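# Slide spoon handle-first into the folded napkin's pocket

## Task

Insert the spoon deep into the napkin's pocket, handle leading. It must enter at the fold of the corner that is turned down and sit between the entire upper layer and all layers under it. The napkin must stay folded the same way and remain roughly in its original place and orientation. Dropping the spoon means failure.

## Robot and tools

Robot: two arms, left_arm and right_arm, each ending in a five-finger hand. right_arm has a right hand; left_arm has a mirrored left hand. Base positions in the scene frame: left_arm (+0.003, +0.255, 0) m, right_arm (+0.004, -0.265, 0) m, both essentially unrotated. A two-camera stand sits behind the arms. Objects may occasionally get nudged by an outside push.

Frames: the scene frame has its origin at table height midway between the nominal bases, +z up, +x out over the table, and the left arm on +y. Image left/right do not match arm names. Reported hand positions (end_effector_position, metres) and quaternions (end_effector_quat_wxyz) are in each arm's own base frame. Fixed cameras and the table use the scene frame. Motion offsets are along the axes of each arm's current Hand target.

Hand point: a spot 0.15 m out from the wrist face along the fingers and 0.05 m in front of the palm. Its +z runs along straight fingers, +y out of the palm, +x across the palm away from the thumb on the right hand (toward the thumb on the left hand). Straight fingers extend 0.06-0.07 m past it in +z and sit 0.06 m behind it in -y. A wrist bracket on the little-finger side can collide with things.

Row layout (used by execute_actions and move): one flat list of 28 numbers covering both arms, each in [-1, 1], even when only one arm moves. Order: left dx, dy, dz, rx, ry, rz; left little, ring, middle, index, thumb_bend, thumb_turn; left force_limit, speed; then the same 14 for the right arm. dx..rz are an offset from that arm's Hand target at the start of the action or move (not an absolute pose), along the Hand target's axes; 1.0 equals 0.6 m or 180 degrees; rx, ry, rz form one rotation vector. All-zero pose numbers re-command the current Hand target. Finger targets: +1 straight/open, -1 curled. thumb_bend: +1 straight, -1 fully bent. thumb_turn: +1 beside the palm, -1 across in front of it. force_limit maps -1..+1 to about 0..10 N at the fingertip (0..15 N for the two thumb motors). speed rises linearly from near zero at -1 to full at +0.48 and stays full above. There is no 'unchanged' value: to keep a hand as it is, resend the eight hand numbers last executed for it (or, if none yet, its hand_measured six plus hand_force_limit and hand_speed).

execute_actions: argument actions is a list of actions; each action is up to 15 rows, one per 1/30 s step, the last row held if shorter. Every row counts from the action's start pose. Optional cameras: list of names, ["all"], or []. Images appear only if actions is empty or cameras requests them.

move: target is one 28-number row or a list of up to 15 rows; every row is an offset from the same starting Hand targets. speed is path top speed in m/s (0.002 to 4.3, default 0.25; turning up to twice that in rad/s), one number or one per target. blend (m) rounds corners in a list; 0 stops at each. blocking=false returns after about 0.5 s while the move continues. cameras as above. Paths are straight, avoid nothing, last at least 0.5 s and at most 10 s. Don't route a path near an arm's own base. Result adds a move: line (done, off_target, moving, held, fault) and limits (paced = pose clipped, held = steps withheld).

wait: seconds 0 to 10, holds last commands; optional cameras. stop: brakes the running move; optional cameras. zoom_image: camera (cam_head_left, cam_head_right, cam_high, cam_left_wrist, cam_right_wrist) and region [x0, y0, x1, y1] in pixels, at most 504 by 504, from the latest image. Images are 672x504. show_instructions: shows the reference pages (two images, e.g. the five-finger left hand page). finished_scene: optional scene 1; ends the scene for good.

Result lines: Hand target is the last commanded pose after clipping; the hand often rests 1-3 cm (up to 5 cm) short, usually lower, without any contact. Resending, even zeros, re-requests it; send the remaining gap as an offset if needed. Orientation commands are clipped to 40 degrees from the measured one each step. hand_measured, hand_stopped_by (moving, target, force, stalled, fault) and hand_load_n list six values in motor order; a load near 0 after grasping means the grip was lost. Joint velocities may be omitted when all are within noise. Joint torques include gravity and wrap at ±28 N m for numbers 3 and 4. A MOTOR HOT line warns of overheating; at 100 °C the arm goes limp for 30-60 s or more.

Gripping: with the thumb turned across, the hand closes on objects about 0.035-0.065 m thick, or a handle down to about 0.025 m. Close slowly (speed -0.94 or below) for a gentle grip. To grip harder, raise force_limit and send a target more closed than hand_measured; to loosen, send a more open one.

Avoid: dropping the spoon, knocking anything off the table, fast impacts, hard pushes, the two hands touching or squeezing each other, and pushing into things at speed. Disturbing or unfolding the napkin ruins the task.

Each tool is called after "Emit:" by a JSON object that holds its "fn" and its "kwargs", one argument or row to a line.

Reference images:

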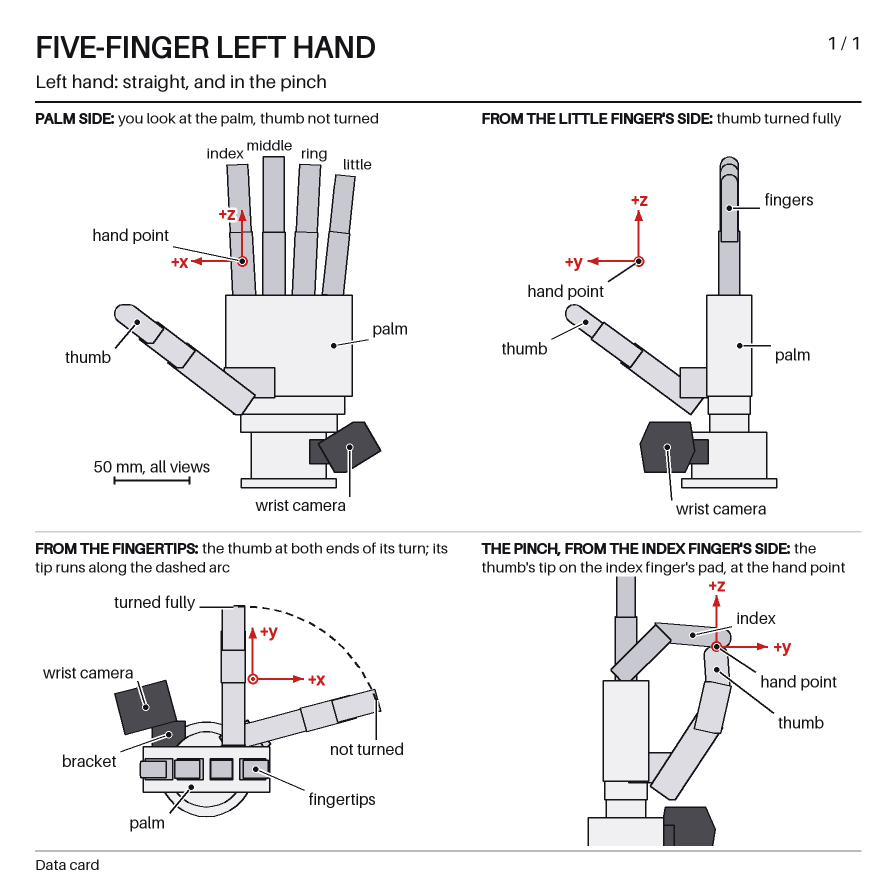

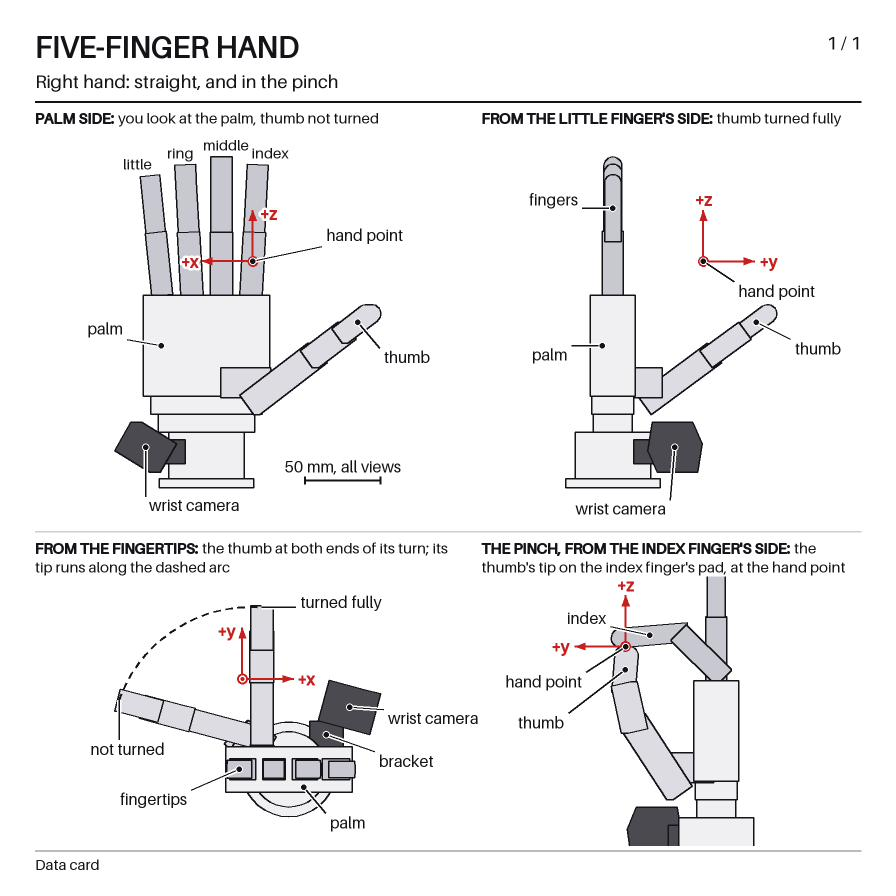

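## Session

Emit:
{"fn": "execute_actions", "kwargs": {
  "actions": []
}}

Scene clock: 0.00 s.
left_arm: end_effector_position=(+0.4759, -0.1094, +0.2374) hand_measured=(+1.000, +1.000, +1.000, +1.000, +1.000, +1.000) hand_load_n=(+0.0, +0.0, +0.0, +0.0, +0.0, +0.0) hand_stopped_by=(target, target, target, target, target, target) hand_force_limit=0.00 hand_speed=-0.80 end_effector_quat_wxyz=(+0.082, +0.980, +0.160, -0.085) | right_arm: end_effector_position=(+0.2762, +0.0063, +0.3758) hand_measured=(+1.000, +1.000, +1.000, +1.000, +1.000, +1.000) hand_load_n=(+0.0, +0.0, +0.0, +0.0, +0.0, +0.0) hand_stopped_by=(target, target, target, target, target, target) hand_force_limit=0.00 hand_speed=-0.80 end_effector_quat_wxyz=(-0.318, +0.880, -0.194, +0.295)
Joint positions: left_arm=[-0.056 1.554 1.52 -1.67 0.197 -1.938] | right_arm=[-0.278 0.779 1.219 -1.341 -0.65 -1.183]
Joint velocities: within noise
Joint torques (N m): no reading
Heat: left arm: hottest waist 34 °C; right arm: hottest waist 32 °C.
Hand target: left_arm +0.4838, -0.1110, +0.2490; +0.088, +0.981, +0.157, -0.069 | right_arm +0.2795, +0.0063, +0.3950; -0.318, +0.875, -0.180, +0.318

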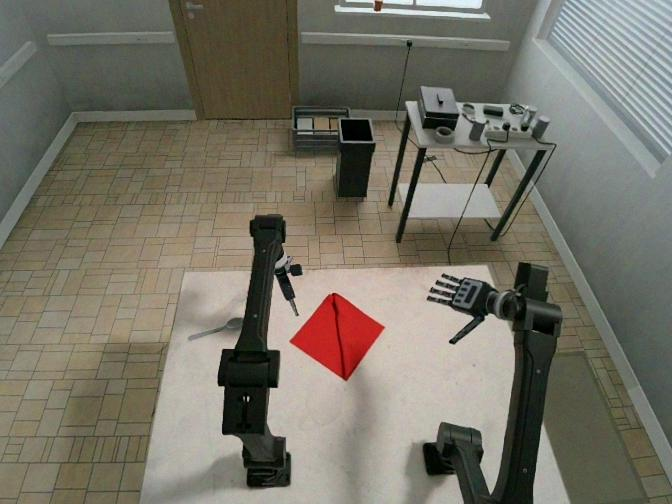

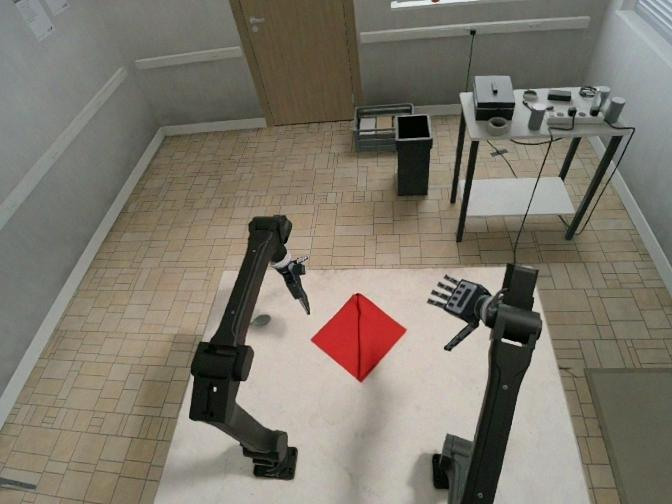

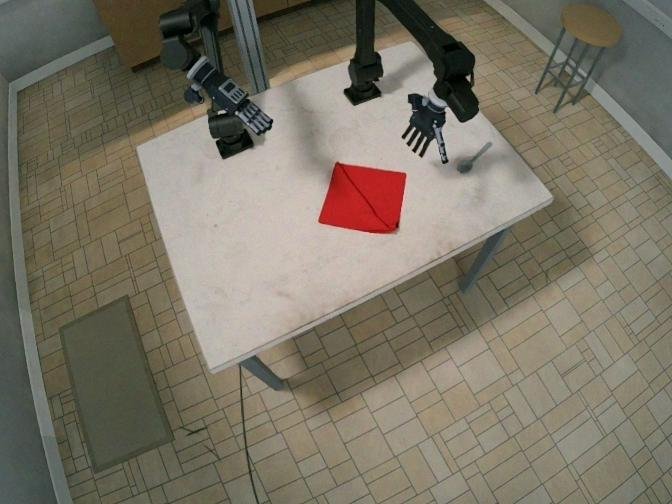

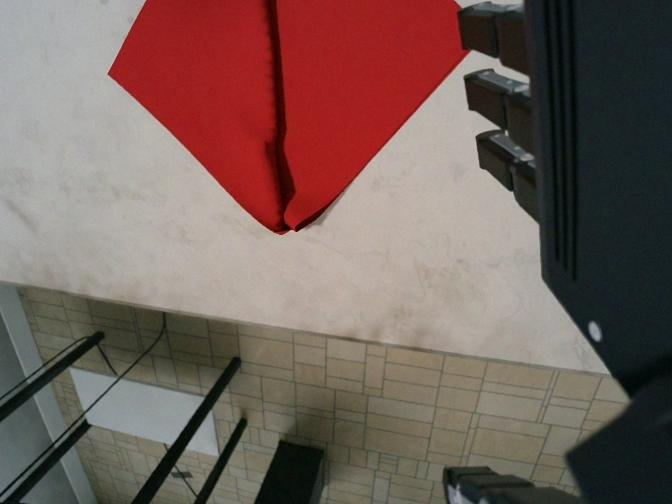

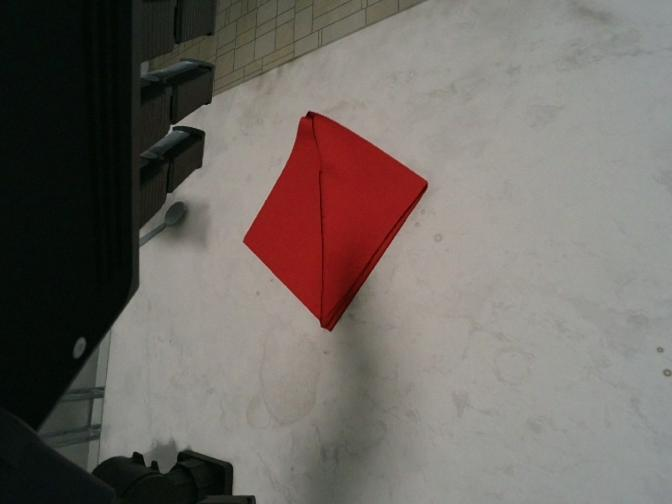

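Emit:
{"fn": "zoom_image", "kwargs": {
  "camera": "cam_head_right",
  "region": [230, 260, 430, 410]
}}

Emit:
{"fn": "zoom_image", "kwargs": {
  "camera": "cam_head_left",
  "region": [170, 260, 400, 410]
}}

Emit:
{"fn": "zoom_image", "kwargs": {
  "camera": "cam_high",
  "region": [300, 130, 520, 260]
}}

Emit:
{"fn": "zoom_image", "kwargs": {
  "camera": "cam_left_wrist",
  "region": [80, 0, 500, 250]
}}

Emit:
{"fn": "zoom_image", "kwargs": {
  "camera": "cam_right_wrist",
  "region": [130, 90, 450, 350]
}}

Scaled by 2.520 from the camera's 672x504 image, which has a finer 960x720 frame.

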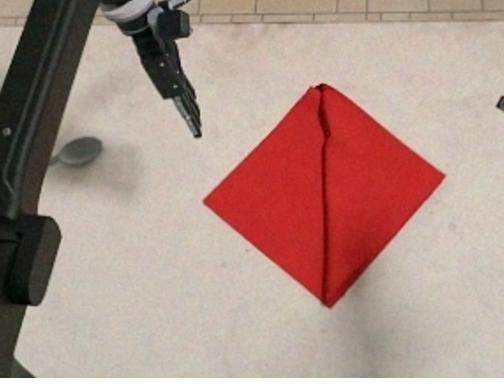

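Scaled by 2.191 from the camera's 672x504 image, which has a finer 960x720 frame.

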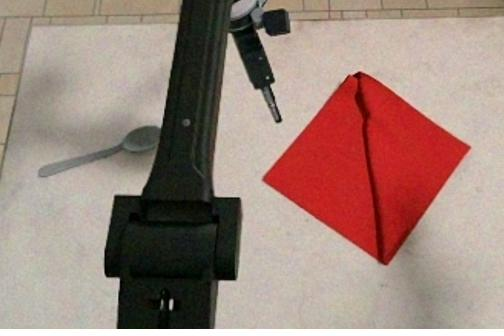

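Scaled by 2.291 from the camera's 672x504 image, which has a finer 960x720 frame.

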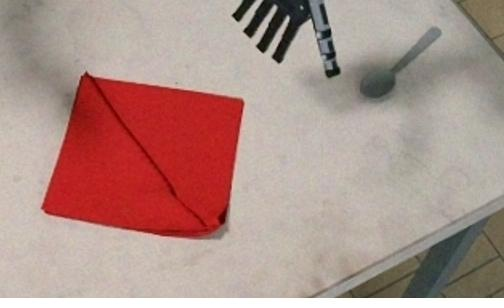

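Scaled by 1.200 from the camera's 672x504 image, which has a finer 960x720 frame.

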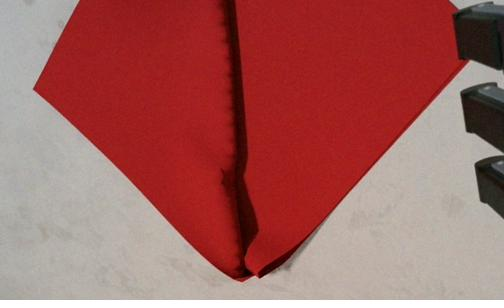

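Scaled by 1.575 from the camera's 672x504 image, which has a finer 960x720 frame.

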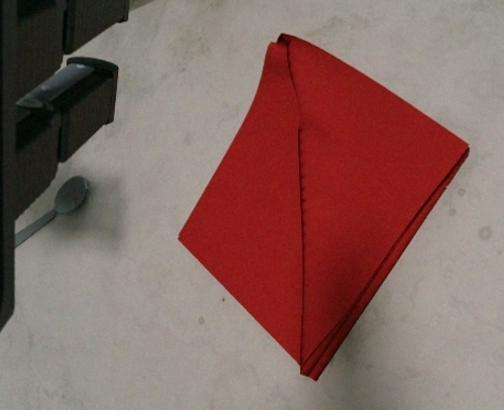

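Emit:
{"fn": "move", "kwargs": {
  "target": [-0.204, -0.069, 0.023, 0,0,0, 1,1,1,1,1,1,0,-0.8, 0,0,0.15,0,0,0, 1,1,1,1,1,1,0,-0.8],
  "cameras": ["cam_left_wrist","cam_right_wrist","cam_high"]
}}

Scene clock: 5.83 s.
left_arm: end_effector_position=(+0.3559, -0.1095, +0.2461) hand_measured=(+1.000, +1.000, +1.000, +1.000, +1.000, +1.000) hand_load_n=(+0.0, +0.0, +0.0, +0.0, +0.0, +0.0) hand_stopped_by=(target, target, target, target, target, target) hand_force_limit=0.00 hand_speed=-0.80 end_effector_quat_wxyz=(+0.085, +0.982, +0.154, -0.070) | right_arm: end_effector_position=(+0.3332, +0.0436, +0.3301) hand_measured=(+1.000, +1.000, +1.000, +1.000, +1.000, +1.000) hand_load_n=(+0.0, +0.0, +0.0, +0.0, +0.0, +0.0) hand_stopped_by=(target, target, target, target, target, target) hand_force_limit=0.00 hand_speed=-0.80 end_effector_quat_wxyz=(-0.313, +0.881, -0.188, +0.300)
Joint positions: left_arm=[-0.075 1.221 1.21 -1.659 0.197 -1.947] | right_arm=[-0.055 0.837 1.1 -1.05 -0.493 -0.997]
Joint torques (N m): left_arm=[0.15 -7.36 8.25 -0.38 0.32 -0.12] | right_arm=[0.56 -3.19 9.4 1.88 -0.16 0.05]
Heat: left arm: hottest waist 34 °C; right arm: hottest waist 32 °C.
Hand target: left_arm +0.3539, -0.1110, +0.2493; +0.088, +0.981, +0.157, -0.069 | right_arm +0.3399, +0.0461, +0.3414; -0.318, +0.875, -0.180, +0.318
Off the commanded pose: left_arm 0.004 m, 1 deg | right_arm 0.013 m, 2 deg.
move: off_target (right_arm)
Images, in order (width x height): cam_high 672x504, cam_left_wrist 672x504, cam_right_wrist 672x504.

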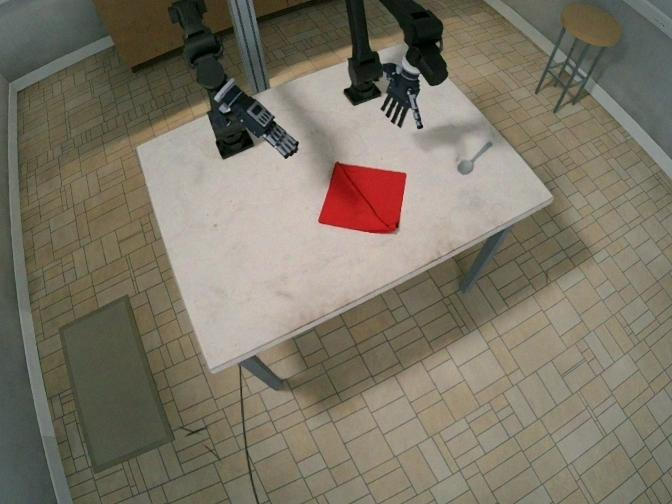

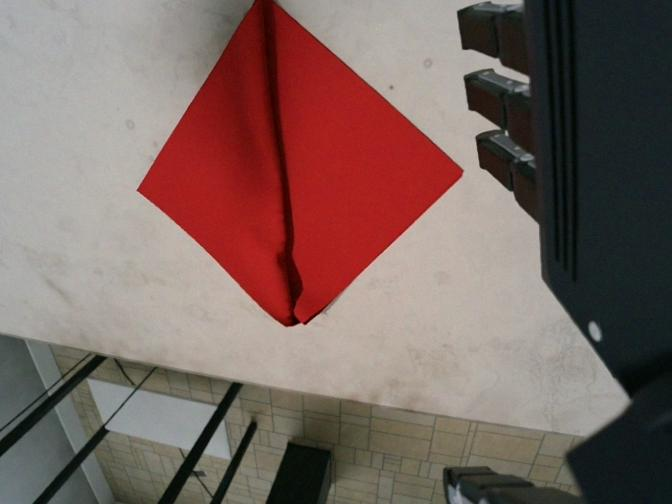

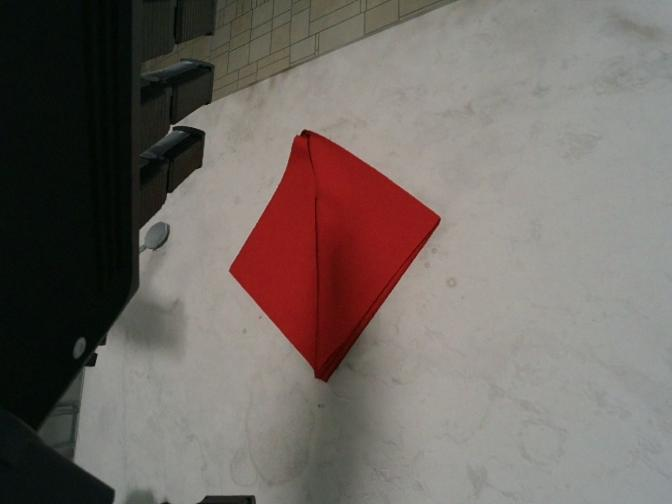

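Emit:
{"fn": "zoom_image", "kwargs": {
  "camera": "cam_left_wrist",
  "region": [200, 0, 380, 180]
}}

Emit:
{"fn": "zoom_image", "kwargs": {
  "camera": "cam_left_wrist",
  "region": [210, 180, 370, 340]
}}

Emit:
{"fn": "zoom_image", "kwargs": {
  "camera": "cam_right_wrist",
  "region": [220, 120, 380, 280]
}}

Emit:
{"fn": "zoom_image", "kwargs": {
  "camera": "cam_right_wrist",
  "region": [220, 250, 380, 410]
}}

Emit:
{"fn": "zoom_image", "kwargs": {
  "camera": "cam_high",
  "region": [310, 150, 420, 240]
}}

Scaled by 2.800 from the camera's 672x504 image, which has a finer 960x720 frame.

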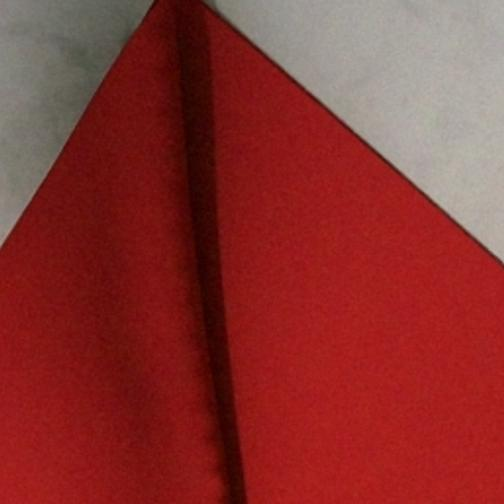

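Scaled by 3.150 from the camera's 672x504 image, which has a finer 960x720 frame.

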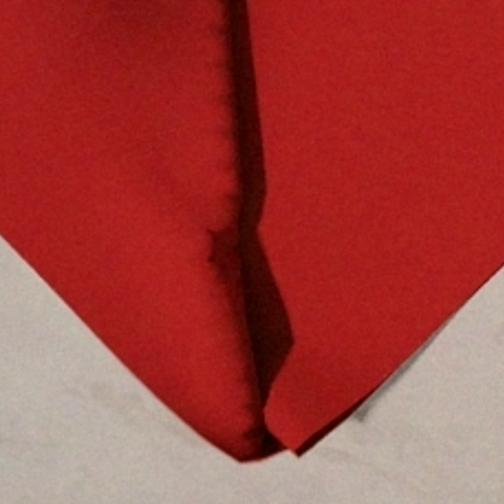

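Scaled by 3.150 from the camera's 672x504 image, which has a finer 960x720 frame.

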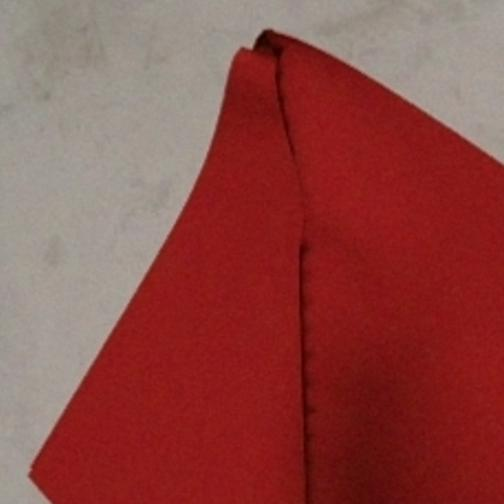

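Scaled by 3.150 from the camera's 672x504 image, which has a finer 960x720 frame.

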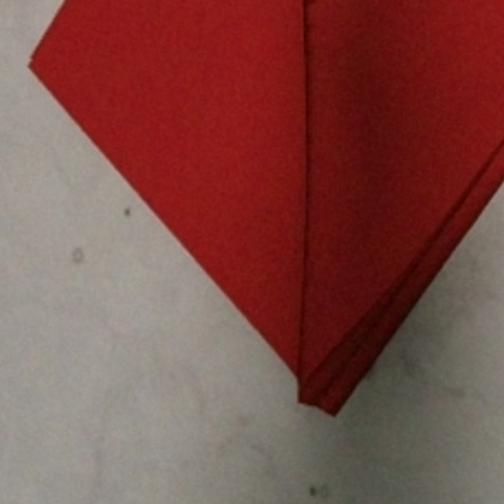

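Scaled by 4.582 from the camera's 672x504 image, which has a finer 960x720 frame.

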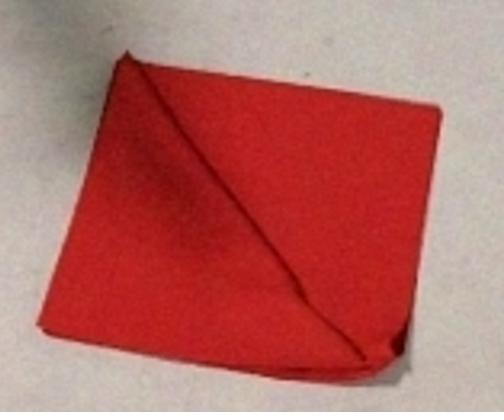

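Emit:
{"fn": "move", "kwargs": {
  "target": [0.093, -0.013, 0.078, -0.235,-0.08,0.027, 1,1,1,1,1,1,0,-0.8, 0,0,0,0,0,0, 1,1,1,1,1,1,0,-0.8],
  "cameras": ["cam_left_wrist","cam_head_right"]
}}

Scene clock: 10.20 s.
left_arm: end_effector_position=(+0.3978, -0.0965, +0.1920) hand_measured=(+1.000, +1.000, +1.000, +1.000, +1.000, +1.000) hand_load_n=(+0.0, +0.0, +0.0, +0.0, +0.0, +0.0) hand_stopped_by=(target, target, target, target, target, target) hand_force_limit=0.00 hand_speed=-0.80 end_effector_quat_wxyz=(+0.449, +0.877, +0.119, -0.120) | right_arm: end_effector_position=(+0.3332, +0.0436, +0.3301) hand_measured=(+1.000, +1.000, +1.000, +1.000, +1.000, +1.000) hand_load_n=(+0.0, +0.0, +0.0, +0.0, +0.0, +0.0) hand_stopped_by=(target, target, target, target, target, target) hand_force_limit=0.00 hand_speed=-0.80 end_effector_quat_wxyz=(-0.313, +0.881, -0.188, +0.300)
Joint positions: left_arm=[0.248 1.542 1.052 -1.569 0.874 -1.362] | right_arm=[-0.055 0.837 1.1 -1.05 -0.493 -0.997]
Joint torques (N m): left_arm=[1.14 -9.23 7.3 -1.07 1.07 0.09] | right_arm=[0.44 -3.25 9.43 1.89 -0.17 0.04]
Heat: left arm: hottest waist 34 °C; right arm: hottest waist 32 °C.
Hand target: left_arm +0.3988, -0.0964, +0.1933; +0.457, +0.873, +0.118, -0.124 | right_arm +0.3399, +0.0461, +0.3414; -0.318, +0.875, -0.180, +0.318
Off the commanded pose: left_arm 0.002 m, 1 deg | right_arm 0.013 m, 2 deg.
move: off_target (right_arm)
Images, in order (width x height): cam_head_right 672x504, cam_left_wrist 672x504.

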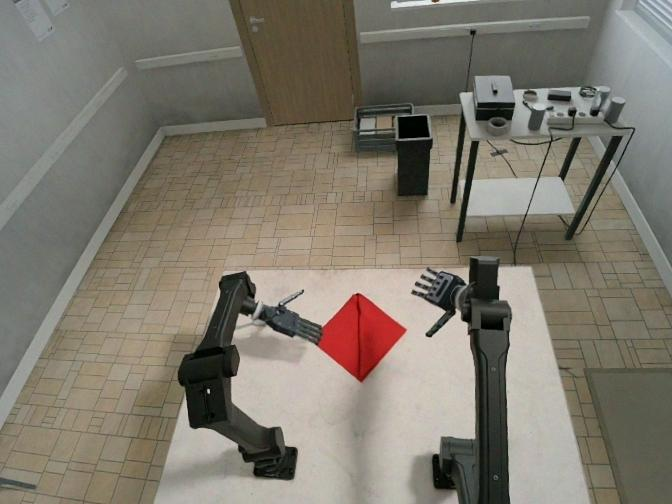

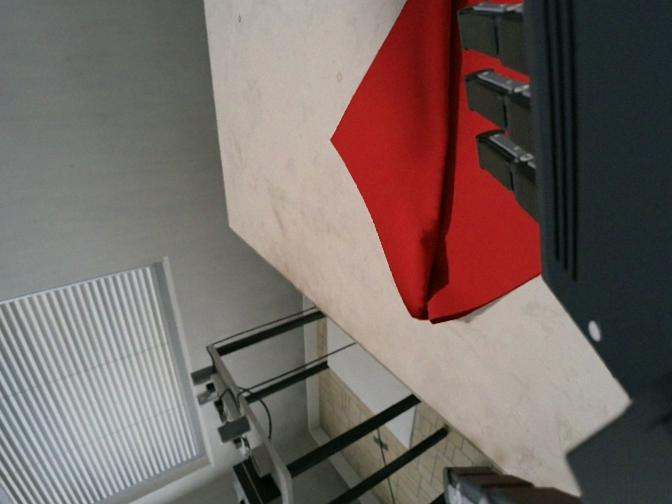

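Emit:
{"fn": "zoom_image", "kwargs": {
  "camera": "cam_left_wrist",
  "region": [370, 120, 550, 330]
}}

Emit:
{"fn": "zoom_image", "kwargs": {
  "camera": "cam_left_wrist",
  "region": [370, 0, 530, 160]
}}

Scaled by 2.400 from the camera's 672x504 image, which has a finer 960x720 frame.

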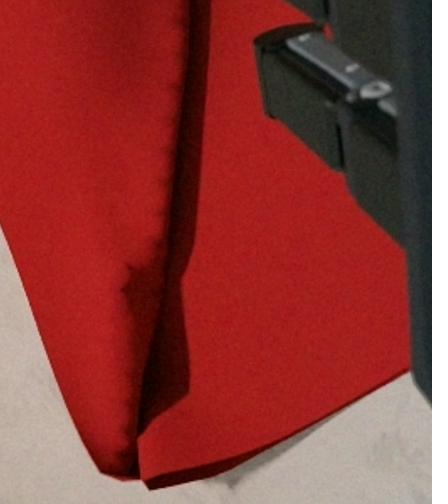

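Scaled by 3.150 from the camera's 672x504 image, which has a finer 960x720 frame.

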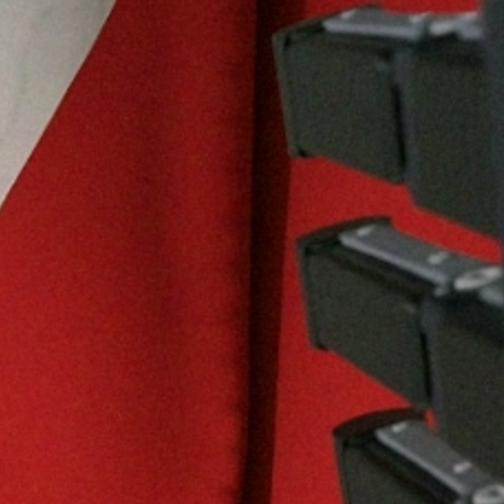

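Emit:
{"fn": "move", "kwargs": {
  "target": [
    [0.007, -0.061, -0.271, 0.23,0.0,0.2345, 1,1,1,1,1,1,0,-0.8, 0,0,0,0,0,0, 1,1,1,1,1,1,0,-0.8],
    [0.0887, -0.3077, -0.411, 0.4597,0.001,0.469, 1,1,1,1,1,1,0,-0.8, 0,0,0,0,0,0, 1,1,1,1,1,1,0,-0.8]
  ],
  "blend": [0.05,0],
  "speed": 0.3,
  "cameras": ["cam_left_wrist","cam_head_right","cam_high","cam_head_left"]
}}

Scene clock: 20.17 s.
left_arm: end_effector_position=(+0.4133, +0.2120, +0.1607) hand_measured=(+1.000, +1.000, +1.000, +1.000, +1.000, +1.000) hand_load_n=(+0.0, +0.0, +0.0, +0.0, +0.0, +0.0) hand_stopped_by=(target, target, target, target, target, target) hand_force_limit=0.00 hand_speed=-0.80 end_effector_quat_wxyz=(-0.196, +0.805, -0.543, +0.136) | right_arm: end_effector_position=(+0.3332, +0.0436, +0.3301) hand_measured=(+1.000, +1.000, +1.000, +1.000, +1.000, +1.000) hand_load_n=(-0.5, +0.0, +0.0, +0.0, +0.0, +0.0) hand_stopped_by=(target, target, target, target, target, target) hand_force_limit=0.00 hand_speed=-0.80 end_effector_quat_wxyz=(-0.313, +0.881, -0.188, +0.300)
Joint positions: left_arm=[0.557 1.407 1.172 -0.861 0.085 0.152] | right_arm=[-0.055 0.837 1.1 -1.05 -0.493 -0.997]
Joint torques (N m): left_arm=[1.26 -12.81 8.92 1.65 0.3 0.09] | right_arm=[0.56 -3.31 9.37 1.89 -0.16 0.05]
Heat: left arm: hottest waist 34 °C; right arm: hottest waist 32 °C.
Hand target: left_arm +0.4167, +0.2148, +0.1704; -0.214, +0.795, -0.548, +0.146 | right_arm +0.3399, +0.0461, +0.3414; -0.318, +0.875, -0.180, +0.318
Off the commanded pose: left_arm 0.011 m, 3 deg | right_arm 0.013 m, 2 deg.
move: off_target (left_arm, right_arm)
Images, in order (width x height): cam_head_left 672x504, cam_head_right 672x504, cam_high 672x504, cam_left_wrist 672x504.

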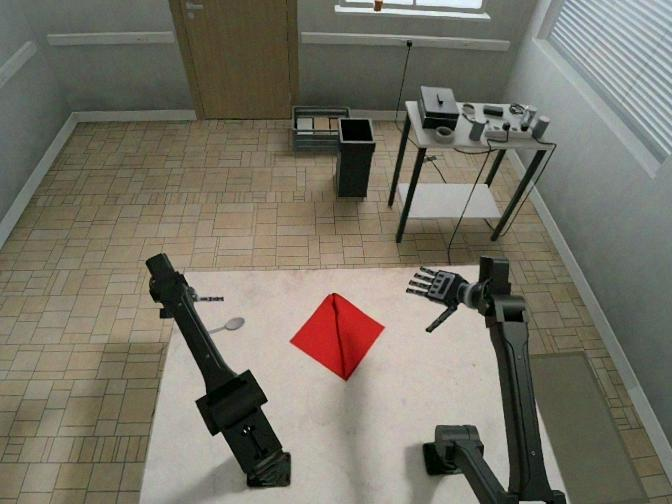

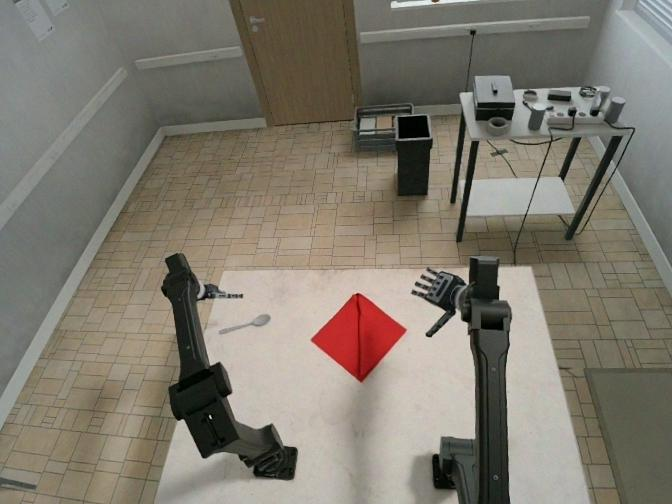

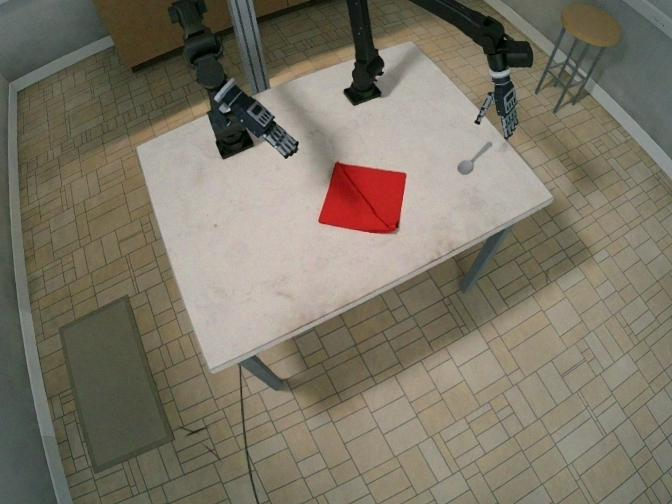

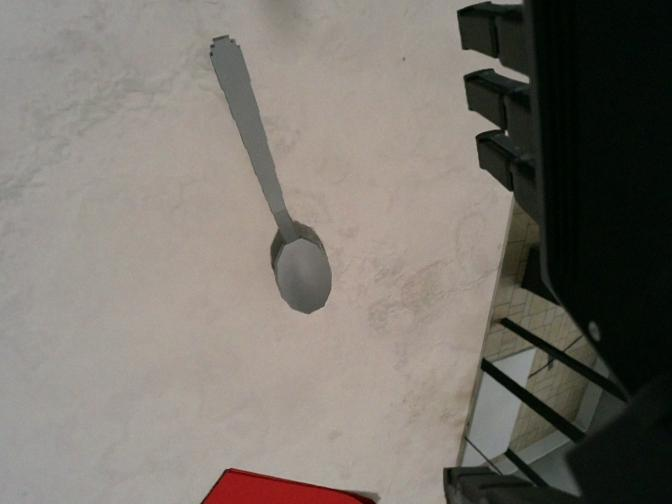

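Emit:
{"fn": "zoom_image", "kwargs": {
  "camera": "cam_left_wrist",
  "region": [190, 20, 350, 330]
}}

Scaled by 1.626 from the camera's 672x504 image, which has a finer 960x720 frame.

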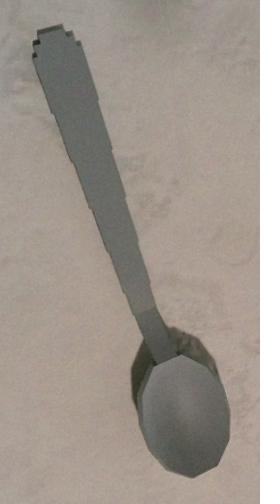

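Emit:
{"fn": "move", "kwargs": {
  "target": [0,0,0,0,0,0, 0.2,0.2,0.2,0.2,0.7,-1,-0.2,0, 0,0,0,0,0,0, 1,1,1,1,1,1,0,-0.8],
  "cameras": ["cam_left_wrist"]
}}

Scene clock: 22.83 s.
left_arm: end_effector_position=(+0.4133, +0.2118, +0.1607) hand_measured=(+0.200, +0.200, +0.200, +0.200, +0.700, -1.000) hand_load_n=(+0.0, +0.0, +0.0, +0.0, +0.0, +0.0) hand_stopped_by=(target, target, target, target, target, target) hand_force_limit=-0.20 hand_speed=0.00 end_effector_quat_wxyz=(-0.196, +0.805, -0.544, +0.136) | right_arm: end_effector_position=(+0.3332, +0.0436, +0.3301) hand_measured=(+1.000, +1.000, +1.000, +1.000, +1.000, +1.000) hand_load_n=(+0.0, +0.0, -0.5, +0.0, +0.0, +0.0) hand_stopped_by=(target, target, target, target, target, target) hand_force_limit=0.00 hand_speed=-0.80 end_effector_quat_wxyz=(-0.313, +0.881, -0.188, +0.300)
Joint positions: left_arm=[0.557 1.407 1.172 -0.861 0.087 0.153] | right_arm=[-0.055 0.837 1.1 -1.05 -0.493 -0.997]
Joint torques (N m): left_arm=[1.26 -12.75 8.92 1.58 0.25 0.11] | right_arm=[0.44 -3.19 9.37 1.85 -0.17 0.05]
Heat: left arm: hottest waist 34 °C; right arm: hottest waist 32 °C.
Hand target: left_arm +0.4167, +0.2148, +0.1704; -0.214, +0.795, -0.548, +0.146 | right_arm +0.3399, +0.0461, +0.3414; -0.318, +0.875, -0.180, +0.318
Off the commanded pose: left_arm 0.011 m, 3 deg | right_arm 0.013 m, 2 deg.
move: off_target (left_arm, right_arm)
Images, in order (width x height): cam_left_wrist 672x504.

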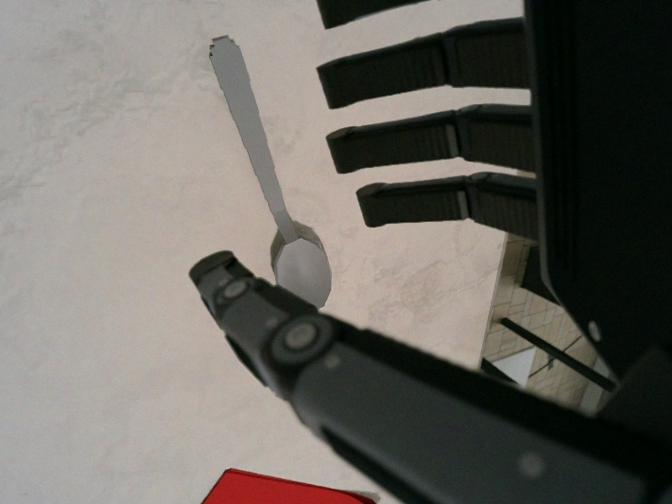

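Emit:
{"fn": "move", "kwargs": {
  "target": [0.133,0.0113,0.1473,0.0944,0,0, 0.1,0.1,0.1,0.1,0.75,-1,-0.2,0, 0,0,0,0,0,0, 1,1,1,1,1,1,0,-0.8],
  "speed": 0.15,
  "cameras": ["cam_left_wrist","cam_high"]
}}

Scene clock: 28.40 s.
left_arm: end_effector_position=(+0.4759, +0.1520, +0.0914) hand_measured=(+0.100, +0.100, +0.100, +0.100, +0.750, -1.000) hand_load_n=(+0.0, +0.5, +0.0, +0.0, +0.0, +0.0) hand_stopped_by=(target, target, target, target, target, target) hand_force_limit=-0.20 hand_speed=0.00 end_effector_quat_wxyz=(-0.322, +0.755, -0.526, +0.223) | right_arm: end_effector_position=(+0.3332, +0.0436, +0.3301) hand_measured=(+1.000, +1.000, +1.000, +1.000, +1.000, +1.000) hand_load_n=(+0.0, +0.0, +0.0, +0.0, +0.0, +0.0) hand_stopped_by=(target, target, target, target, target, target) hand_force_limit=0.00 hand_speed=-0.80 end_effector_quat_wxyz=(-0.313, +0.881, -0.188, +0.300)
Joint positions: left_arm=[0.376 1.385 0.851 -0.232 0.015 0.017] | right_arm=[-0.055 0.837 1.1 -1.05 -0.493 -0.997]
Joint torques (N m): left_arm=[0.32 -9.29 8.47 2.17 -0.22 -0.16] | right_arm=[0.44 -3.25 9.36 1.87 -0.16 0.04]
Heat: left arm: hottest waist 34 °C; right arm: hottest waist 32 °C.
Hand target: left_arm +0.4809, +0.1541, +0.0903; -0.329, +0.755, -0.521, +0.226 | right_arm +0.3399, +0.0461, +0.3414; -0.318, +0.875, -0.180, +0.318
Off the commanded pose: left_arm 0.006 m, 1 deg | right_arm 0.013 m, 2 deg.
move: off_target (right_arm)
Images, in order (width x height): cam_high 672x504, cam_left_wrist 672x504.

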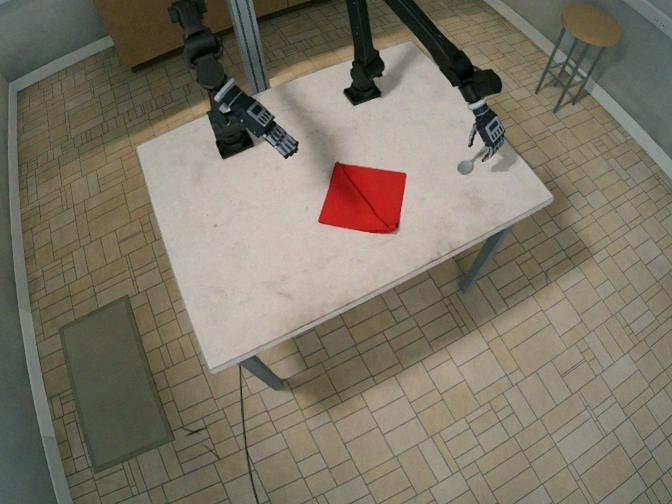

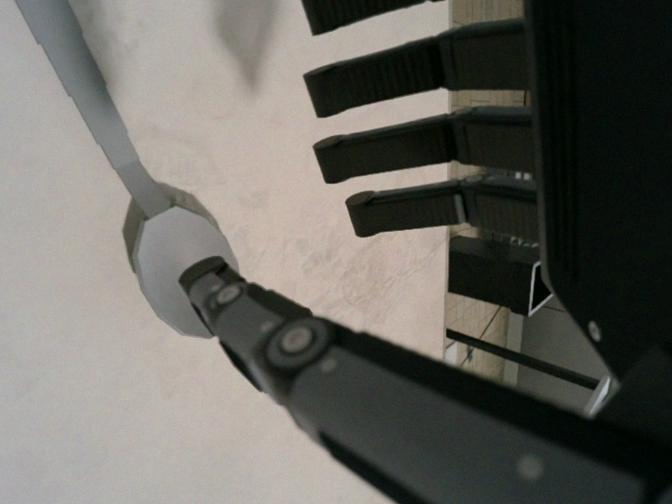

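Emit:
{"fn": "move", "kwargs": {
  "target": [0.0007,0.057,0.0273,0,0,0, 0.1,0.1,0.1,0.1,0.75,-1,-0.2,0, 0,0,0,0,0,0, 1,1,1,1,1,1,0,-0.8],
  "speed": 0.1,
  "cameras": ["cam_left_wrist"]
}}

Scene clock: 30.87 s.
left_arm: end_effector_position=(+0.4643, +0.1474, +0.0546) hand_measured=(+0.100, +0.100, +0.100, +0.100, +0.750, -1.000) hand_load_n=(+0.0, +0.0, +0.0, +0.0, +0.0, +0.0) hand_stopped_by=(target, target, target, target, target, target) hand_force_limit=-0.20 hand_speed=0.00 end_effector_quat_wxyz=(-0.321, +0.755, -0.526, +0.223) | right_arm: end_effector_position=(+0.3332, +0.0436, +0.3301) hand_measured=(+1.000, +1.000, +1.000, +1.000, +1.000, +1.000) hand_load_n=(+0.0, +0.0, +0.0, +0.0, +0.5, +0.0) hand_stopped_by=(target, target, target, target, target, target) hand_force_limit=0.00 hand_speed=-0.80 end_effector_quat_wxyz=(-0.313, +0.881, -0.188, +0.300)
Joint positions: left_arm=[0.376 1.418 0.769 -0.119 0.015 0.015] | right_arm=[-0.055 0.837 1.1 -1.05 -0.493 -0.997]
Joint torques (N m): left_arm=[0.26 -8.88 8.12 2.17 -0.22 -0.13] | right_arm=[0.38 -2.96 9.44 1.85 -0.16 0.06]
Heat: left arm: hottest waist 34 °C; right arm: hottest waist 32 °C.
Hand target: left_arm +0.4705, +0.1497, +0.0541; -0.329, +0.755, -0.521, +0.226 | right_arm +0.3399, +0.0461, +0.3414; -0.318, +0.875, -0.180, +0.318
Off the commanded pose: left_arm 0.007 m, 1 deg | right_arm 0.013 m, 2 deg.
move: off_target (right_arm)
Images, in order (width x height): cam_left_wrist 672x504.

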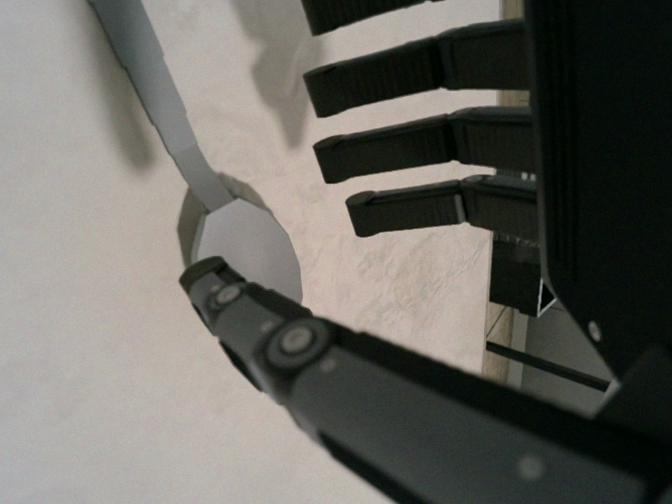

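Emit:
{"fn": "move", "kwargs": {
  "target": [-0.0008,0.0363,0.0197,0.05,0,0, 0.1,0.1,0.1,0.1,0.75,-1,-0.2,0, 0,0,0,0,0,0, 1,1,1,1,1,1,0,-0.8],
  "speed": 0.06,
  "cameras": ["cam_left_wrist","cam_high"]
}}

Scene clock: 34.10 s.
left_arm: end_effector_position=(+0.4608, +0.1459, +0.0317) hand_measured=(+0.100, +0.100, +0.100, +0.100, +0.750, -1.000) hand_load_n=(+0.0, +0.0, +0.0, +0.0, +0.0, +0.0) hand_stopped_by=(target, target, target, target, target, target) hand_force_limit=-0.20 hand_speed=0.00 end_effector_quat_wxyz=(-0.382, +0.727, -0.507, +0.263) | right_arm: end_effector_position=(+0.3332, +0.0436, +0.3301) hand_measured=(+1.000, +1.000, +1.000, +1.000, +1.000, +1.000) hand_load_n=(+0.0, +0.0, +0.0, +0.0, +0.0, +0.0) hand_stopped_by=(target, target, target, target, target, target) hand_force_limit=0.00 hand_speed=-0.80 end_effector_quat_wxyz=(-0.313, +0.881, -0.188, +0.300)
Joint positions: left_arm=[0.376 1.434 0.609 0.219 0.015 0.015] | right_arm=[-0.055 0.837 1.1 -1.05 -0.493 -0.997]
Joint torques (N m): left_arm=[0.56 -7.77 7.09 2.29 -0.08 -0.11] | right_arm=[0.44 -3.25 9.37 1.88 -0.16 0.04]
Heat: left arm: hottest waist 34 °C; right arm: hottest waist 32 °C.
Hand target: left_arm +0.4645, +0.1480, +0.0301; -0.387, +0.727, -0.501, +0.266 | right_arm +0.3399, +0.0461, +0.3414; -0.318, +0.875, -0.180, +0.318
Off the commanded pose: left_arm 0.005 m, 1 deg | right_arm 0.013 m, 2 deg.
move: off_target (right_arm)
Images, in order (width x height): cam_high 672x504, cam_left_wrist 672x504.

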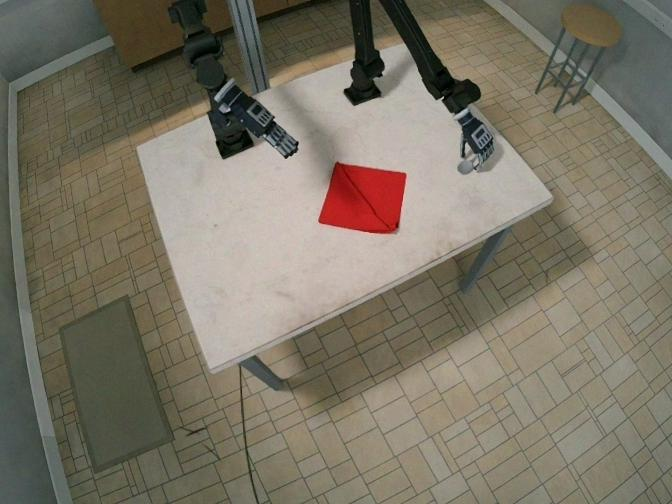

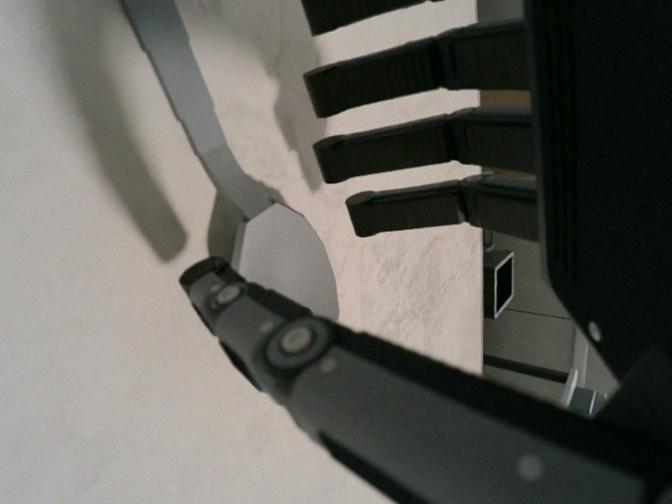

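Emit:
{"fn": "move", "kwargs": {
  "target": [-0.0258,0.0123,0.0085,0,0,0, 0.1,0.1,0.1,0.1,0.75,-1,-0.2,0, 0,0,0,0,0,0, 1,1,1,1,1,1,0,-0.8],
  "speed": 0.04,
  "cameras": ["cam_left_wrist"]
}}

Scene clock: 37.17 s.
left_arm: end_effector_position=(+0.4554, +0.1612, +0.0226) hand_measured=(+0.100, +0.100, +0.100, +0.100, +0.750, -1.000) hand_load_n=(+0.0, +0.0, +0.0, +0.0, +0.0, +0.0) hand_stopped_by=(target, target, target, target, target, target) hand_force_limit=-0.20 hand_speed=0.00 end_effector_quat_wxyz=(-0.382, +0.735, -0.496, +0.262) | right_arm: end_effector_position=(+0.3332, +0.0436, +0.3301) hand_measured=(+1.000, +1.000, +1.000, +1.000, +1.000, +1.000) hand_load_n=(+0.0, +0.0, +0.0, +0.0, +0.0, +0.0) hand_stopped_by=(target, target, target, target, target, target) hand_force_limit=0.00 hand_speed=-0.80 end_effector_quat_wxyz=(-0.313, +0.881, -0.188, +0.300)
Joint positions: left_arm=[0.417 1.46 0.601 0.251 0.035 0.015] | right_arm=[-0.055 0.837 1.1 -1.05 -0.493 -0.997]
Joint torques (N m): left_arm=[1.32 -7.94 6.94 2.33 0.21 0.1] | right_arm=[0.44 -3.14 9.43 1.83 -0.16 0.05]
Heat: left arm: hottest waist 34 °C; right arm: hottest waist 32 °C.
Hand target: left_arm +0.4591, +0.1625, +0.0212; -0.387, +0.727, -0.501, +0.266 | right_arm +0.3399, +0.0461, +0.3414; -0.318, +0.875, -0.180, +0.318
Off the commanded pose: left_arm 0.004 m, 1 deg | right_arm 0.013 m, 2 deg.
move: off_target (right_arm)
Images, in order (width x height): cam_left_wrist 672x504.

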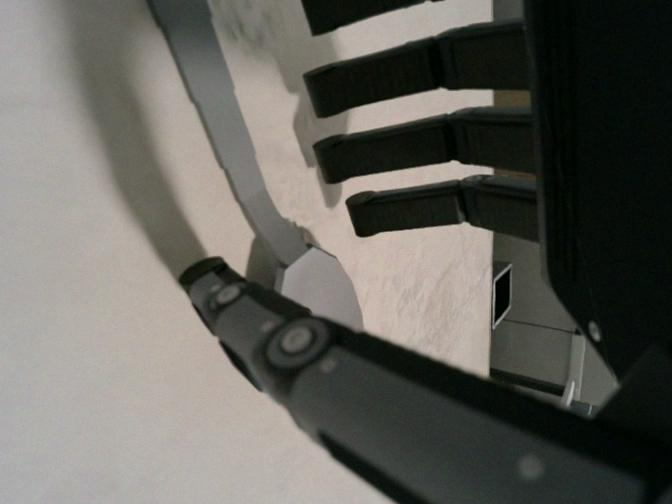

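Emit:
{"fn": "move", "kwargs": {
  "target": [0,0.0065,0.0044,0,0,0, 0.1,0.1,0.1,0.1,0.75,-1,-0.2,0, 0,0,0,0,0,0, 1,1,1,1,1,1,0,-0.8],
  "speed": 0.03,
  "cameras": ["cam_left_wrist"]
}}

Scene clock: 38.60 s.
left_arm: end_effector_position=(+0.4554, +0.1611, +0.0177) hand_measured=(+0.100, +0.100, +0.100, +0.100, +0.750, -1.000) hand_load_n=(+0.0, +0.0, -0.5, +0.0, +0.0, +0.0) hand_stopped_by=(target, target, target, target, target, target) hand_force_limit=-0.20 hand_speed=0.00 end_effector_quat_wxyz=(-0.382, +0.735, -0.496, +0.262) | right_arm: end_effector_position=(+0.3332, +0.0436, +0.3301) hand_measured=(+1.000, +1.000, +1.000, +1.000, +1.000, +1.000) hand_load_n=(+0.0, +0.0, +0.0, +0.0, +0.0, +0.0) hand_stopped_by=(target, target, target, target, target, target) hand_force_limit=0.00 hand_speed=-0.80 end_effector_quat_wxyz=(-0.313, +0.881, -0.188, +0.300)
Joint positions: left_arm=[0.417 1.474 0.597 0.269 0.035 0.015] | right_arm=[-0.055 0.837 1.1 -1.05 -0.493 -0.997]
Joint torques (N m): left_arm=[1.26 -8 6.87 2.36 0.21 0.11] | right_arm=[0.32 -3.25 9.36 1.88 -0.17 0.05]
Heat: left arm: hottest waist 33 °C; right arm: hottest waist 32 °C.
Hand target: left_arm +0.4591, +0.1625, +0.0165; -0.387, +0.727, -0.501, +0.266 | right_arm +0.3399, +0.0461, +0.3414; -0.318, +0.875, -0.180, +0.318
Off the commanded pose: left_arm 0.004 m, 1 deg | right_arm 0.013 m, 2 deg.
move: off_target (right_arm)
Images, in order (width x height): cam_left_wrist 672x504.

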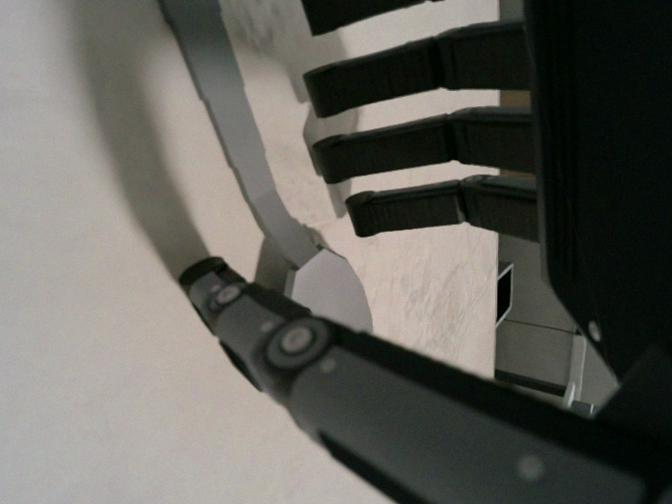

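Emit:
{"fn": "move", "kwargs": {
  "target": [0,0.0065,0.0044,0,0,0, 0.1,0.1,0.1,0.1,0.75,-1,-0.2,0, 0,0,0,0,0,0, 1,1,1,1,1,1,0,-0.8],
  "speed": 0.03,
  "cameras": ["cam_left_wrist"]
}}

Scene clock: 39.80 s.
left_arm: end_effector_position=(+0.4573, +0.1620, +0.0169) hand_measured=(+0.100, +0.100, +0.100, +0.100, +0.750, -1.000) hand_load_n=(+0.0, +0.0, -1.0, +0.0, +0.0, +0.0) hand_stopped_by=(target, target, target, target, target, target) hand_force_limit=-0.20 hand_speed=0.00 end_effector_quat_wxyz=(-0.385, +0.733, -0.495, +0.265) | right_arm: end_effector_position=(+0.3332, +0.0436, +0.3301) hand_measured=(+1.000, +1.000, +1.000, +1.000, +1.000, +1.000) hand_load_n=(+0.0, +0.0, +0.0, +0.0, +0.0, +0.0) hand_stopped_by=(target, target, target, target, target, target) hand_force_limit=0.00 hand_speed=-0.80 end_effector_quat_wxyz=(-0.313, +0.881, -0.188, +0.300)
Joint positions: left_arm=[0.417 1.482 0.595 0.288 0.035 0.015] | right_arm=[-0.055 0.837 1.1 -1.05 -0.493 -0.997]
Joint torques (N m): left_arm=[1.26 -7.65 6.58 2.29 0.21 0.09] | right_arm=[0.38 -3.14 9.39 1.88 -0.17 0.05]
Heat: left arm: hottest waist 33 °C; right arm: hottest waist 32 °C.
Hand target: left_arm +0.4591, +0.1626, +0.0118; -0.387, +0.727, -0.501, +0.266 | right_arm +0.3399, +0.0461, +0.3414; -0.318, +0.875, -0.180, +0.318
Off the commanded pose: left_arm 0.005 m, 1 deg | right_arm 0.013 m, 2 deg.
move: off_target (right_arm)
Images, in order (width x height): cam_left_wrist 672x504.

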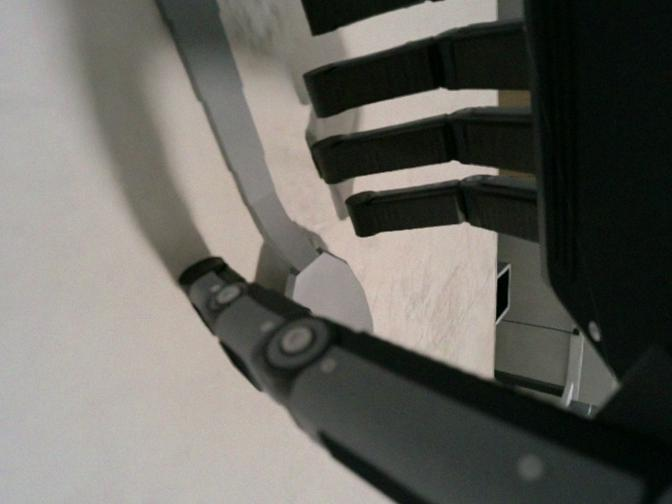

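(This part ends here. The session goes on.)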